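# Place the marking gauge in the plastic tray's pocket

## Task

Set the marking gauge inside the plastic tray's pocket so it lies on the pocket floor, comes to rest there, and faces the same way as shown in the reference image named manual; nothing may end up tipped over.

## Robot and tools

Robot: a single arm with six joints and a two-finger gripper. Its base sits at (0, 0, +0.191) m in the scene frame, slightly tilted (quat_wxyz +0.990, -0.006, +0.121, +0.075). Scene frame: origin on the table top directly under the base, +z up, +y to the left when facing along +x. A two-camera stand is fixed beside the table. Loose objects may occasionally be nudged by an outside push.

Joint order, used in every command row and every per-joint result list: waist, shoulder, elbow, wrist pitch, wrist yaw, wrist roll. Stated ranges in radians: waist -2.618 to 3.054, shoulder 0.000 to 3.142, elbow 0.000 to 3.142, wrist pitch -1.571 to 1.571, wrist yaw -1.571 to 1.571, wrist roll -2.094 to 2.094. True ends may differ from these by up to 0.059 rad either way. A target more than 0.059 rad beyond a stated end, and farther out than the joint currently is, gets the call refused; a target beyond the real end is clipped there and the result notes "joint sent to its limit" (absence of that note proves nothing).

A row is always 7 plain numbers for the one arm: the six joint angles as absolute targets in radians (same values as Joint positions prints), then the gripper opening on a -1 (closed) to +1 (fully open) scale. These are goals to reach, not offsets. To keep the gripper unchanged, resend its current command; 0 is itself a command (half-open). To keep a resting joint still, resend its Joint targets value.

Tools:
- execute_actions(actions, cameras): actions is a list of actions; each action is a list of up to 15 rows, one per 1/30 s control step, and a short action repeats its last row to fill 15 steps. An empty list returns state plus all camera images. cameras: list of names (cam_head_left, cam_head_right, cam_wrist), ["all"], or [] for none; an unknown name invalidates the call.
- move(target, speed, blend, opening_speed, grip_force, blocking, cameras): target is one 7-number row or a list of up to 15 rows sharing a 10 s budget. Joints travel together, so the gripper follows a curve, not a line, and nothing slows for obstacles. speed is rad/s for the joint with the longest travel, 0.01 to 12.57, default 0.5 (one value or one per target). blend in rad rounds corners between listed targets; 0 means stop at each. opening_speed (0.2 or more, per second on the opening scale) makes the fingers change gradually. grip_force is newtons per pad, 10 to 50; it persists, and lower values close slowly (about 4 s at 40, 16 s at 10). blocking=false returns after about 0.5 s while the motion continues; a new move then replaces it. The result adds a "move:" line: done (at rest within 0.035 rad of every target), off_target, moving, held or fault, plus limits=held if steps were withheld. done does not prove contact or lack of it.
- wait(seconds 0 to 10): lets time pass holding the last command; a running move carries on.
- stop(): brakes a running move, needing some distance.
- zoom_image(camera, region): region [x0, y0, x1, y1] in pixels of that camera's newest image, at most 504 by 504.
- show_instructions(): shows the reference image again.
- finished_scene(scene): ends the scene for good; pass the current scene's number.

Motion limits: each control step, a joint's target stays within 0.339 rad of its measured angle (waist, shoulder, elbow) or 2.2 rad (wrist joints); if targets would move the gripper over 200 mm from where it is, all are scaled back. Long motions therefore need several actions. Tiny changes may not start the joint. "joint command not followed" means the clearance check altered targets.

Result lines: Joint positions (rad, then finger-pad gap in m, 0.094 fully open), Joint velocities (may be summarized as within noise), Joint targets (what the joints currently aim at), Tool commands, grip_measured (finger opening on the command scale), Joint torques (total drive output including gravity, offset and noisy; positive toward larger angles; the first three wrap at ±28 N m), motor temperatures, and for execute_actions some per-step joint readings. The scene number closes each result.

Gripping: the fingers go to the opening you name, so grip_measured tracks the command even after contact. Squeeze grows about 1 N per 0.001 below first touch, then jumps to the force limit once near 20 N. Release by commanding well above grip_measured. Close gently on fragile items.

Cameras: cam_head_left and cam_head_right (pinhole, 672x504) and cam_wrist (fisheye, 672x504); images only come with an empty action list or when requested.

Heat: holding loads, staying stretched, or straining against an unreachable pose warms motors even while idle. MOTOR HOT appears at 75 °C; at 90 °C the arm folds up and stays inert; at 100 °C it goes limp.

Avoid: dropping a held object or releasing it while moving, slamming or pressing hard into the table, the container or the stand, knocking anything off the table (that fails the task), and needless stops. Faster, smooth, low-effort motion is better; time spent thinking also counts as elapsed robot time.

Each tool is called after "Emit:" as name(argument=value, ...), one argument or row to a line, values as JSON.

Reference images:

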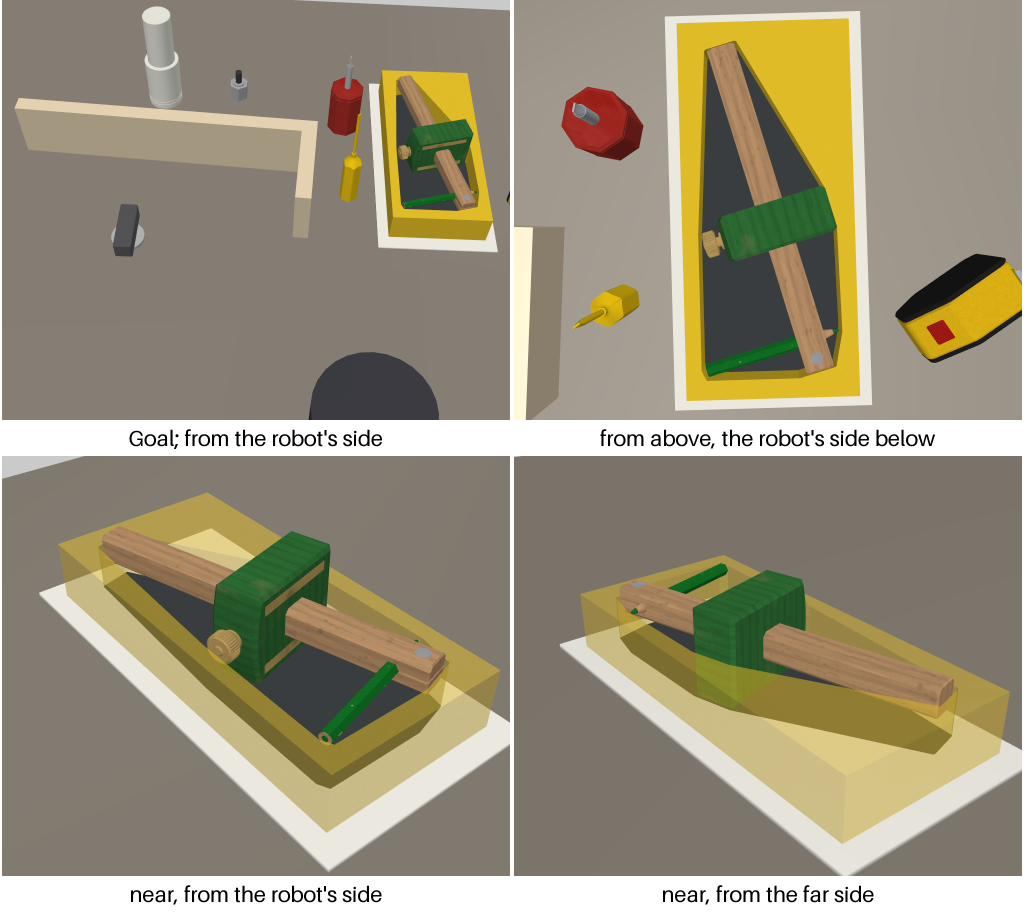

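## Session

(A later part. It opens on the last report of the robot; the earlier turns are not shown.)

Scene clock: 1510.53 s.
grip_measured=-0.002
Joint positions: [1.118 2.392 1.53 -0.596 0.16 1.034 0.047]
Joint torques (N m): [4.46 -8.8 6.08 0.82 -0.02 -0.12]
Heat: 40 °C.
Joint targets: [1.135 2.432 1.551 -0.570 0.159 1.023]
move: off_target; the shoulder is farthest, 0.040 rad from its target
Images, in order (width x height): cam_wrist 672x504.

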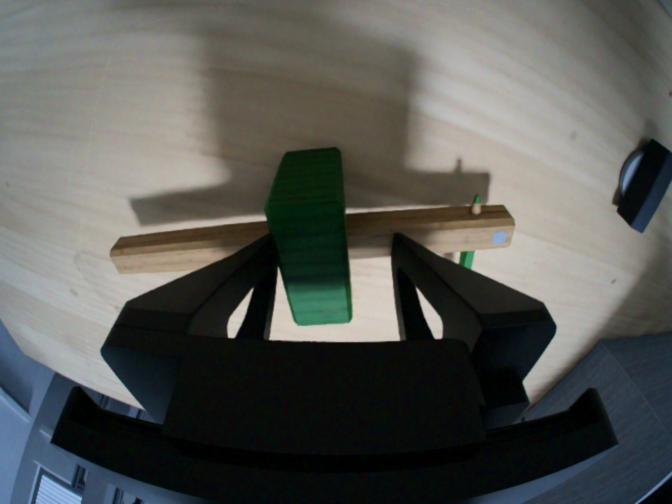

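Emit:
move(
  target=[-0.438, 1.954, 0.998, -0.375, -0.153, 1.017, -0.65],
  speed=0.06,
  cameras=["cam_wrist"],
)

Emit:
zoom_image(
  camera="cam_wrist",
  region=[90, 150, 240, 280],
)

Emit:
zoom_image(
  camera="cam_wrist",
  region=[420, 160, 570, 310],
)

Emit:
zoom_image(
  camera="cam_wrist",
  region=[270, 110, 400, 210],
)

Emit:
show_instructions(
)

Scene clock: 2379.30 s.
grip_measured=-0.473
Joint positions: [-0.447 1.933 0.967 -0.387 -0.159 1.008 0.025]
Joint torques (N m): [-0.13 -7.28 6.01 0.62 0.05 0.06]
Heat: 36 °C.
Joint targets: [-0.438 1.954 0.998 -0.375 -0.153 1.017]
move: done
Images, in order (width x height): cam_wrist 672x504.

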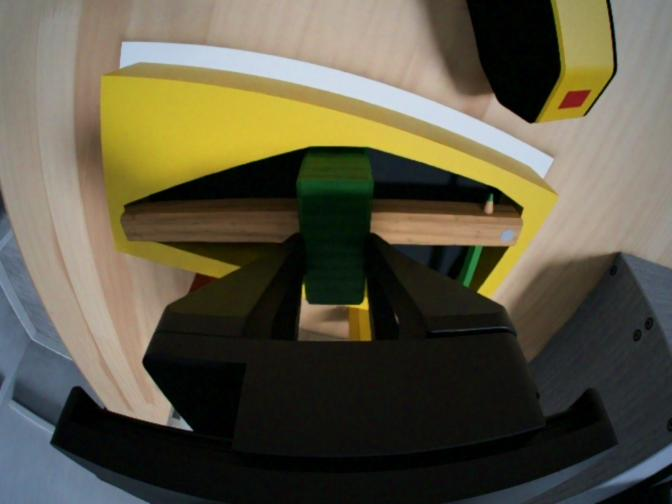

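Scaled by 3.360 from the camera's 672x504 image, which has a finer 960x720 frame.

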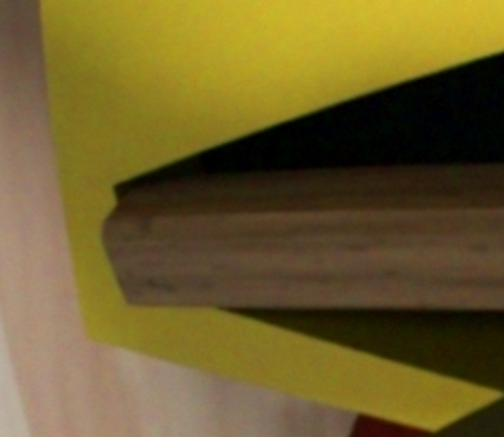

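Scaled by 3.360 from the camera's 672x504 image, which has a finer 960x720 frame.

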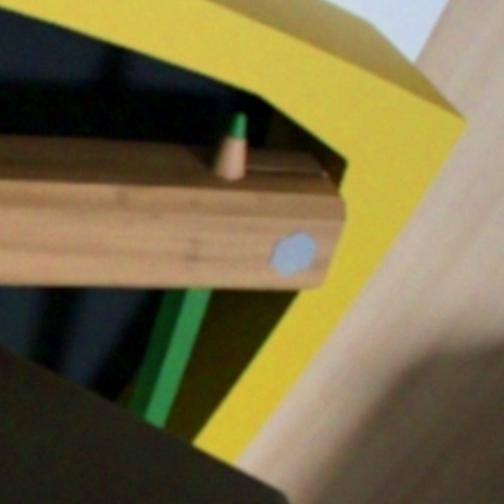

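Scaled by 3.877 from the camera's 672x504 image, which has a finer 960x720 frame.

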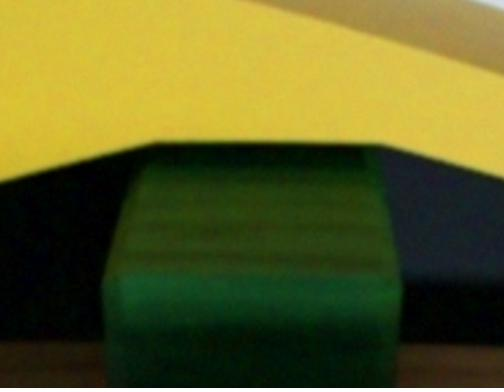

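Reference images for this scene: manual.

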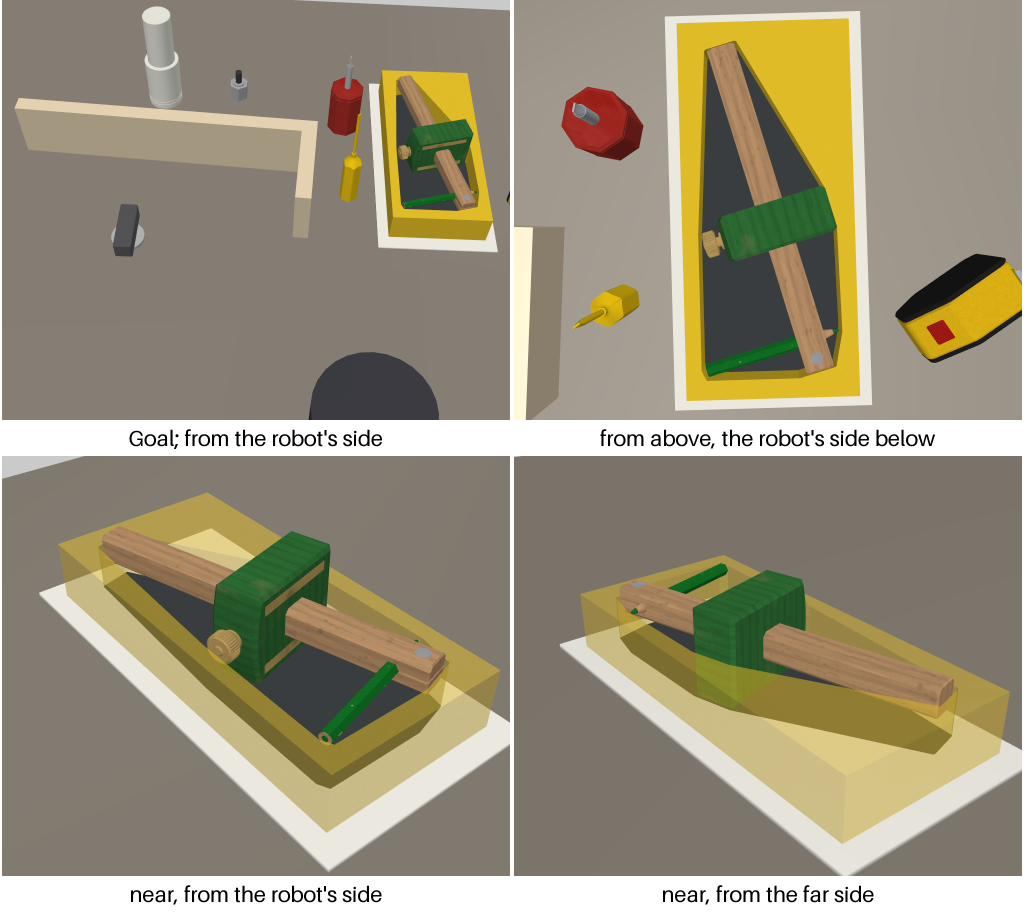

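Emit:
move(
  target=[
    [-0.4355, 1.954, 0.998, -0.371, -0.153, 1.019, -0.65],
    [-0.4335, 1.975, 0.998, -0.352, -0.153, 1.021, -0.65],
  ],
  speed=0.06,
  cameras=["cam_wrist"],
)

Emit:
zoom_image(
  camera="cam_wrist",
  region=[90, 150, 240, 280],
)

Emit:
zoom_image(
  camera="cam_wrist",
  region=[420, 160, 570, 310],
)

Emit:
zoom_image(
  camera="cam_wrist",
  region=[270, 110, 400, 210],
)

Scene clock: 2402.13 s.
grip_measured=-0.473
Joint positions: [-0.444 1.943 0.973 -0.383 -0.158 1.012 0.025]
Joint torques (N m): [-0.01 -6.6 5.48 0.85 0.03 0.05]
Heat: 36 °C.
Joint targets: [-0.433 1.975 0.998 -0.352 -0.153 1.021]
move: done
Images, in order (width x height): cam_wrist 672x504.

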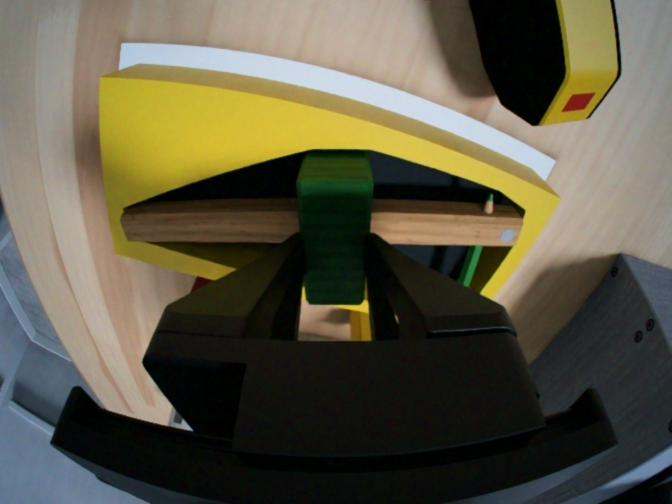

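Scaled by 3.360 from the camera's 672x504 image, which has a finer 960x720 frame.

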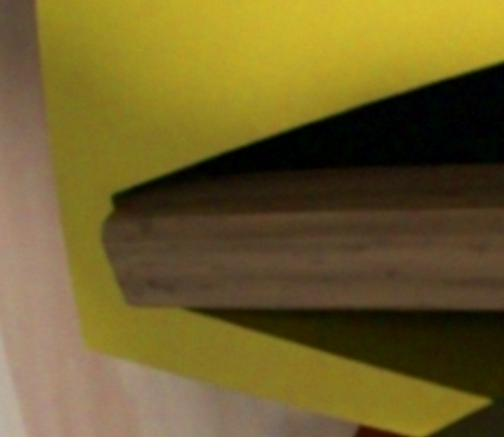

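Scaled by 3.360 from the camera's 672x504 image, which has a finer 960x720 frame.

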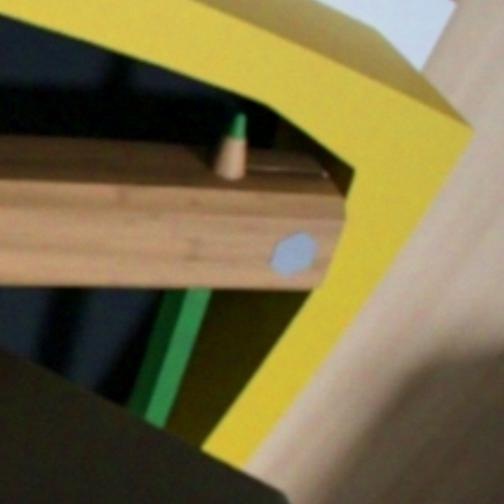

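Scaled by 3.877 from the camera's 672x504 image, which has a finer 960x720 frame.

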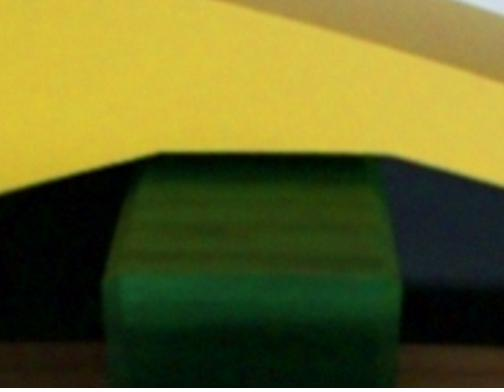

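Emit:
execute_actions(
  actions=[],
)

Emit:
zoom_image(
  camera="cam_head_left",
  region=[320, 205, 390, 255],
)

Emit:
zoom_image(
  camera="cam_head_right",
  region=[325, 200, 425, 270],
)

Emit:
zoom_image(
  camera="cam_head_left",
  region=[370, 220, 420, 270],
)

Scene clock: 2456.60 s.
grip_measured=-0.473
Joint positions: [-0.444 1.943 0.973 -0.383 -0.158 1.012 0.025]
Joint velocities: within noise
Joint torques (N m): [-0.02 -6.61 5.48 0.85 0.03 0.06]
Motor temperatures (°C): [28 35 32 29 26 27 35]
Heat: 35 °C.
Joint targets: [-0.433 1.975 0.998 -0.352 -0.153 1.021]
Tool commands: gripper/opening=-0.65

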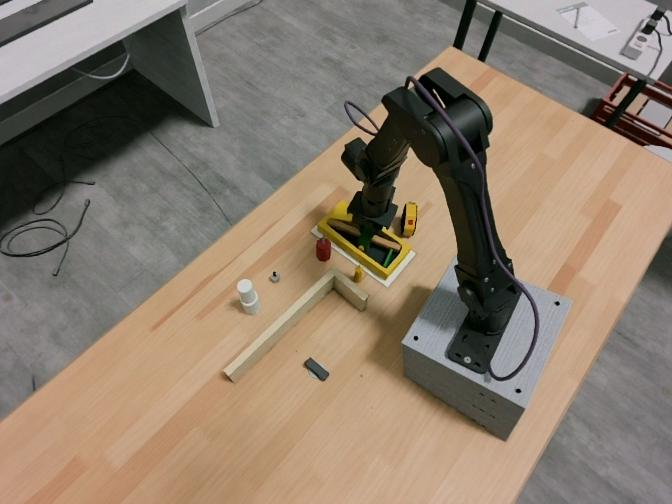

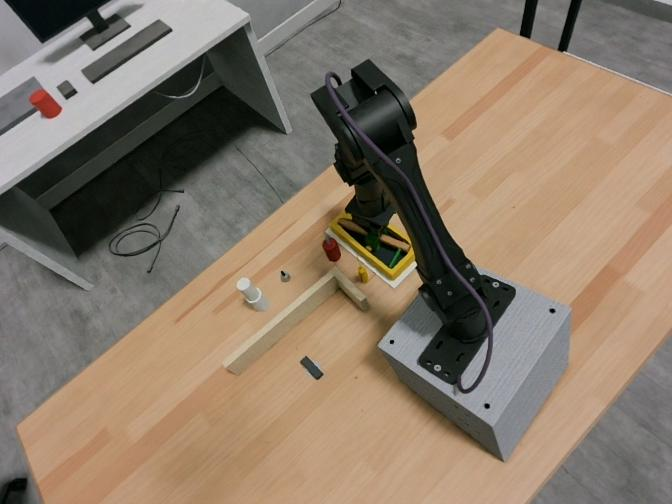

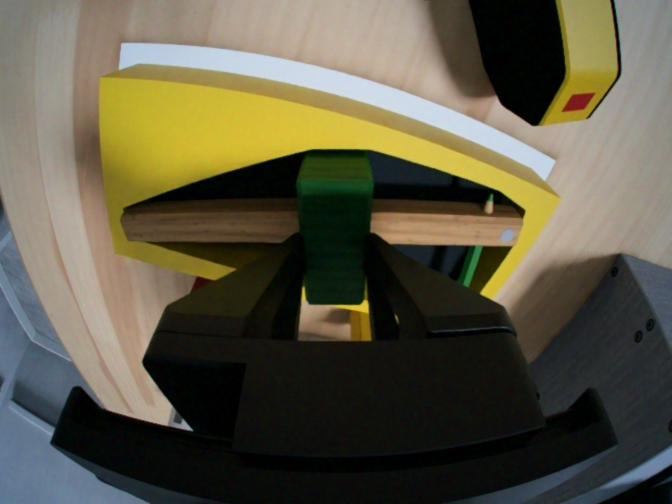

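Scaled by 7.200 from the camera's 672x504 image, which has a finer 960x720 frame.

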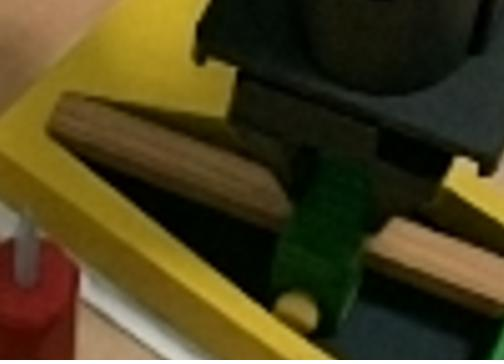

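Scaled by 5.040 from the camera's 672x504 image, which has a finer 960x720 frame.

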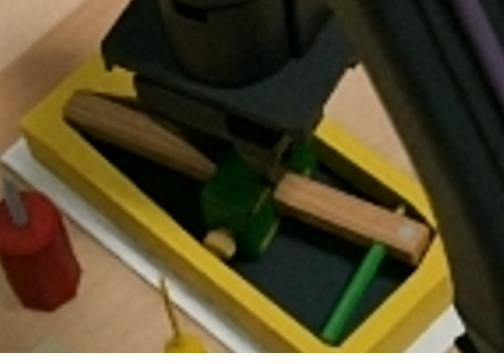

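Scaled by 10.080 from the camera's 672x504 image, which has a finer 960x720 frame.

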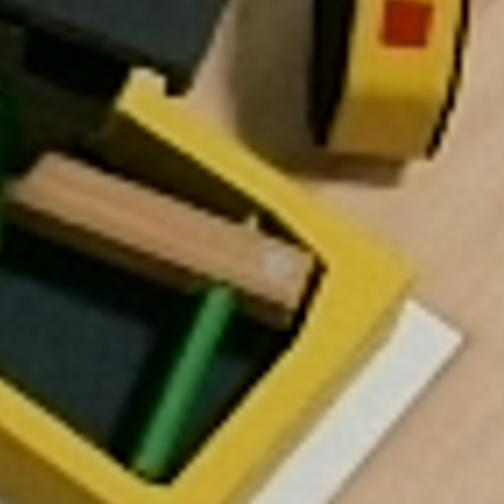

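Emit:
zoom_image(
  camera="cam_wrist",
  region=[110, 170, 210, 245],
)

Emit:
zoom_image(
  camera="cam_wrist",
  region=[470, 180, 550, 250],
)

Scaled by 5.040 from the camera's 672x504 image, which has a finer 960x720 frame.

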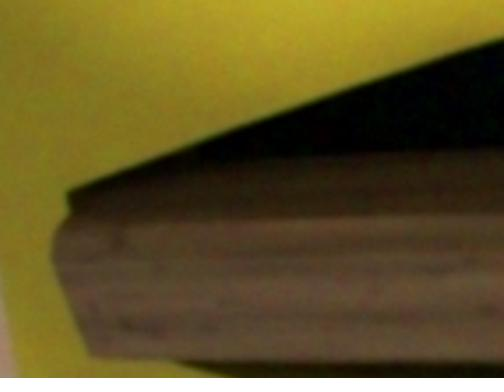

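Scaled by 6.300 from the camera's 672x504 image, which has a finer 960x720 frame.

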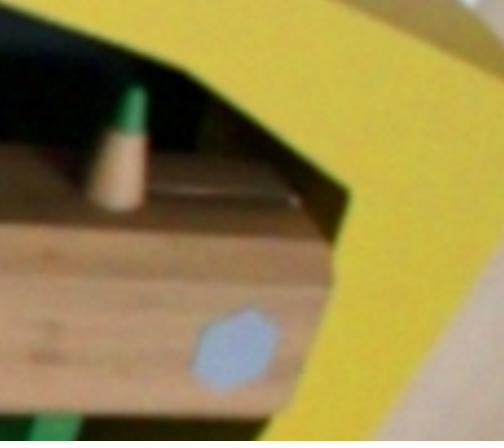

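Emit:
move(
  target=[-0.433, 1.982, 0.998, -0.345, -0.153, 1.021, -0.65],
  speed=0.06,
  cameras=["cam_wrist"],
)

Emit:
zoom_image(
  camera="cam_wrist",
  region=[100, 90, 540, 290],
)

Scene clock: 2622.57 s.
grip_measured=-0.473
Joint positions: [-0.444 1.944 0.973 -0.383 -0.158 1.012 0.025]
Joint torques (N m): [0.02 -6.15 5.48 0.92 0.03 0.06]
Heat: 35 °C.
Joint targets: [-0.433 1.982 0.998 -0.345 -0.153 1.021]
move: off_target; the shoulder is farthest, 0.038 rad from its target
Images, in order (width x height): cam_wrist 672x504.

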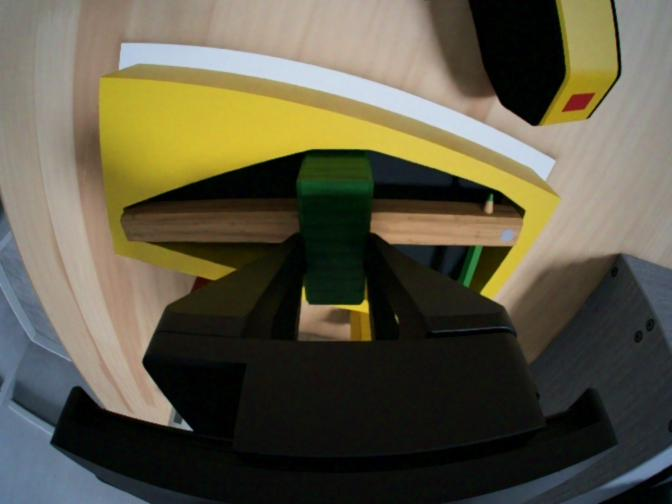

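Scaled by 1.145 from the camera's 672x504 image, which has a finer 960x720 frame.

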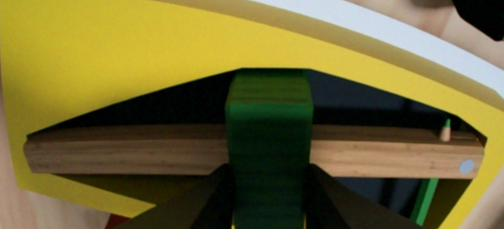

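Emit:
move(
  target=[
    [-0.4335, 1.968, 0.998, -0.358, -0.153, 1.021, -0.65],
    [-0.4335, 1.968, 0.998, -0.358, -0.153, 1.021, -0.15],
  ],
  speed=0.06,
  opening_speed=0.4,
  cameras=["all"],
)

Emit:
zoom_image(
  camera="cam_wrist",
  region=[100, 90, 540, 290],
)

Emit:
zoom_image(
  camera="cam_head_left",
  region=[310, 195, 420, 275],
)

Emit:
zoom_image(
  camera="cam_head_right",
  region=[325, 195, 435, 275],
)

Scene clock: 2641.77 s.
grip_measured=-0.152
Joint positions: [-0.444 1.947 0.973 -0.37 -0.158 1.013 0.04]
Joint torques (N m): [-0.02 -7.42 5.46 0.65 0.03 0.05]
Heat: 35 °C.
Joint targets: [-0.433 1.968 0.998 -0.358 -0.153 1.021]
move: done

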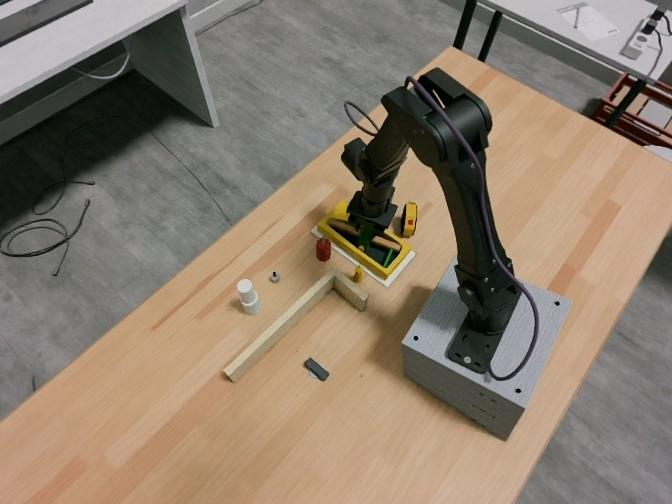

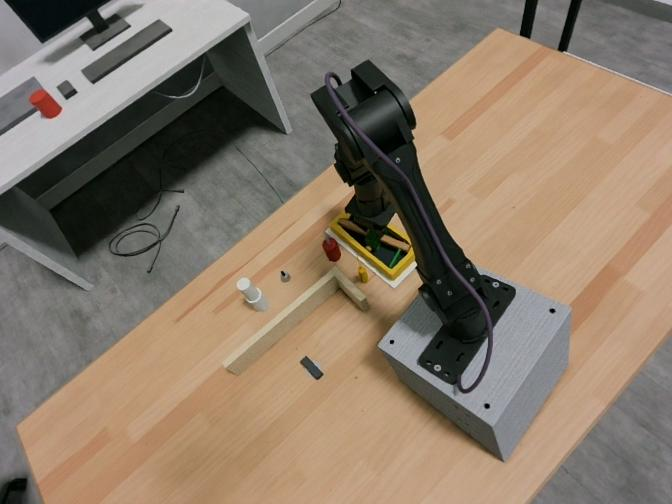

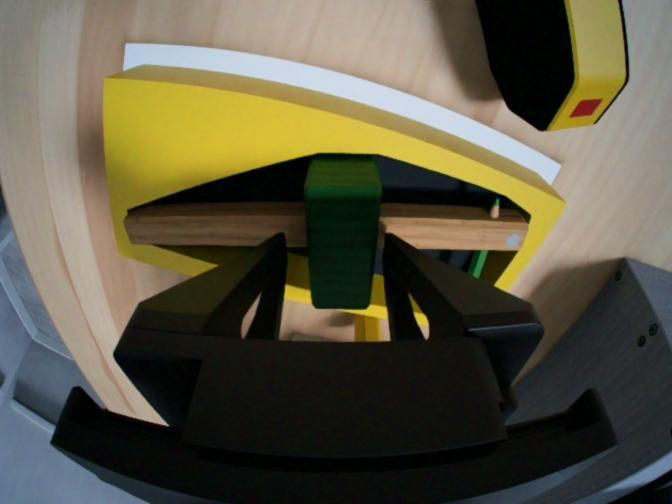

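Scaled by 1.145 from the camera's 672x504 image, which has a finer 960x720 frame.

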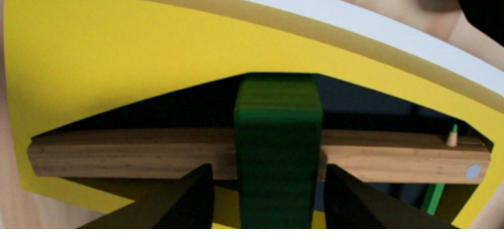

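Scaled by 4.582 from the camera's 672x504 image, which has a finer 960x720 frame.

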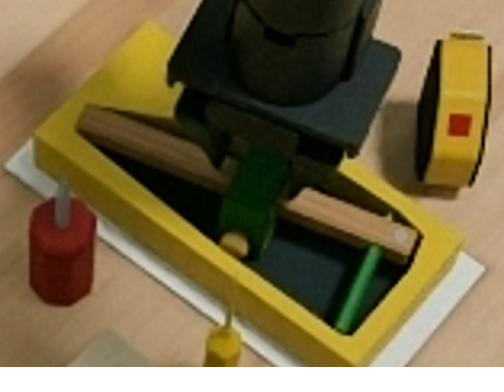

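Scaled by 4.582 from the camera's 672x504 image, which has a finer 960x720 frame.

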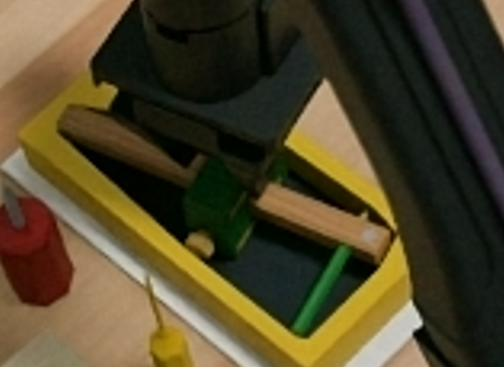

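Emit:
move(
  target=[
    [-0.446, 1.84, 0.985, -0.46, -0.153, 1.005, -0.15],
    [-0.47, 1.62, 1.10, -0.78, -0.17, 0.98, 0.0],
  ],
  speed=[0.2, 0.5],
  blend=[0.03, 0],
  cameras=["all"],
)

Emit:
zoom_image(
  camera="cam_wrist",
  region=[180, 20, 520, 260],
)

Emit:
zoom_image(
  camera="cam_head_left",
  region=[310, 195, 420, 285],
)

Emit:
zoom_image(
  camera="cam_head_right",
  region=[325, 195, 435, 285],
)

Scene clock: 2656.80 s.
grip_measured=-0.002
Joint positions: [-0.458 1.641 1.076 -0.766 -0.171 0.989 0.047]
Joint torques (N m): [-1.83 -9.47 7.04 0.39 -0.01 -0.12]
Heat: 34 °C.
Joint targets: [-0.470 1.620 1.100 -0.780 -0.170 0.980]
move: done

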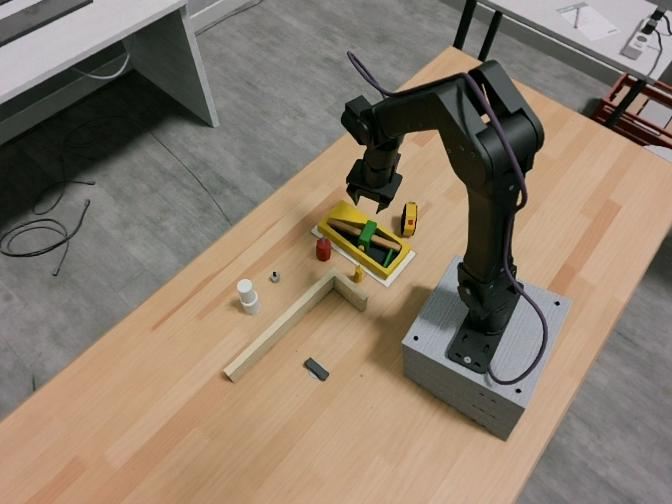

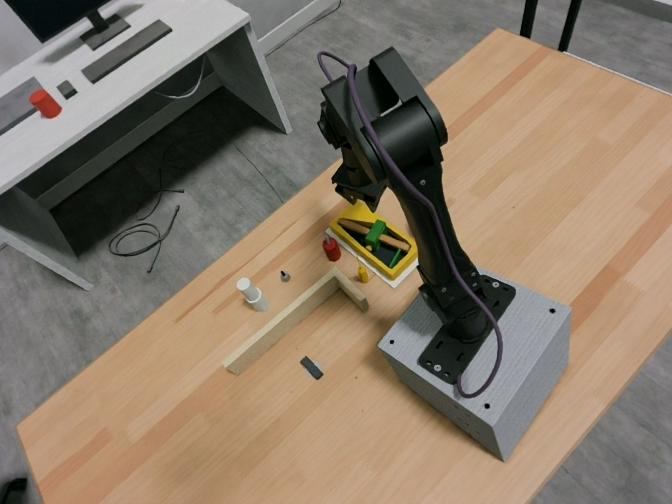

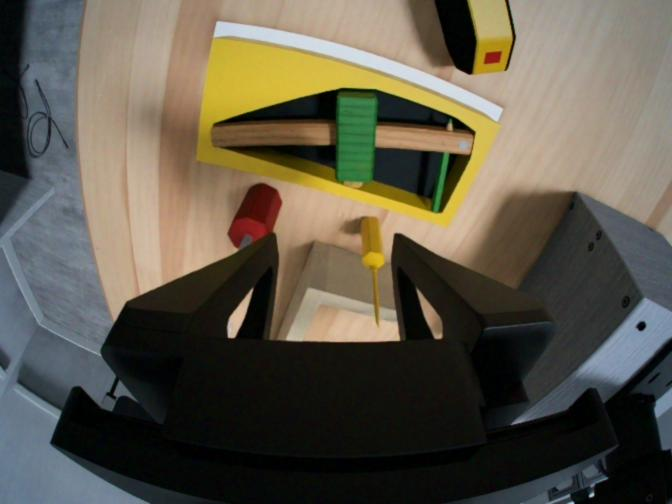

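Scaled by 1.482 from the camera's 672x504 image, which has a finer 960x720 frame.

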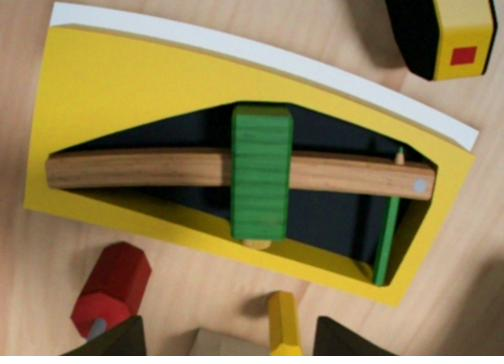

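Scaled by 4.582 from the camera's 672x504 image, which has a finer 960x720 frame.

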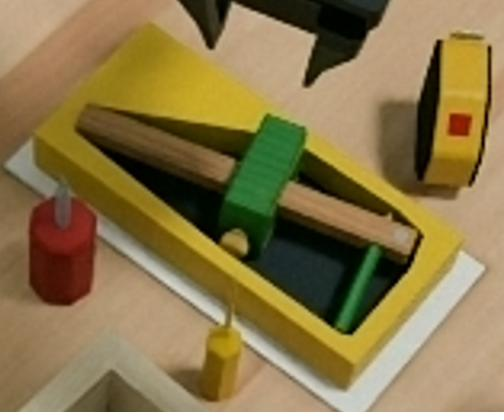

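Scaled by 4.582 from the camera's 672x504 image, which has a finer 960x720 frame.

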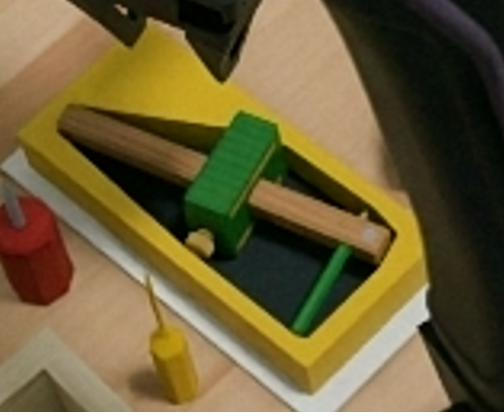

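Emit:
finished_scene(
  scene=1,
)

The scene is finished: the task was done.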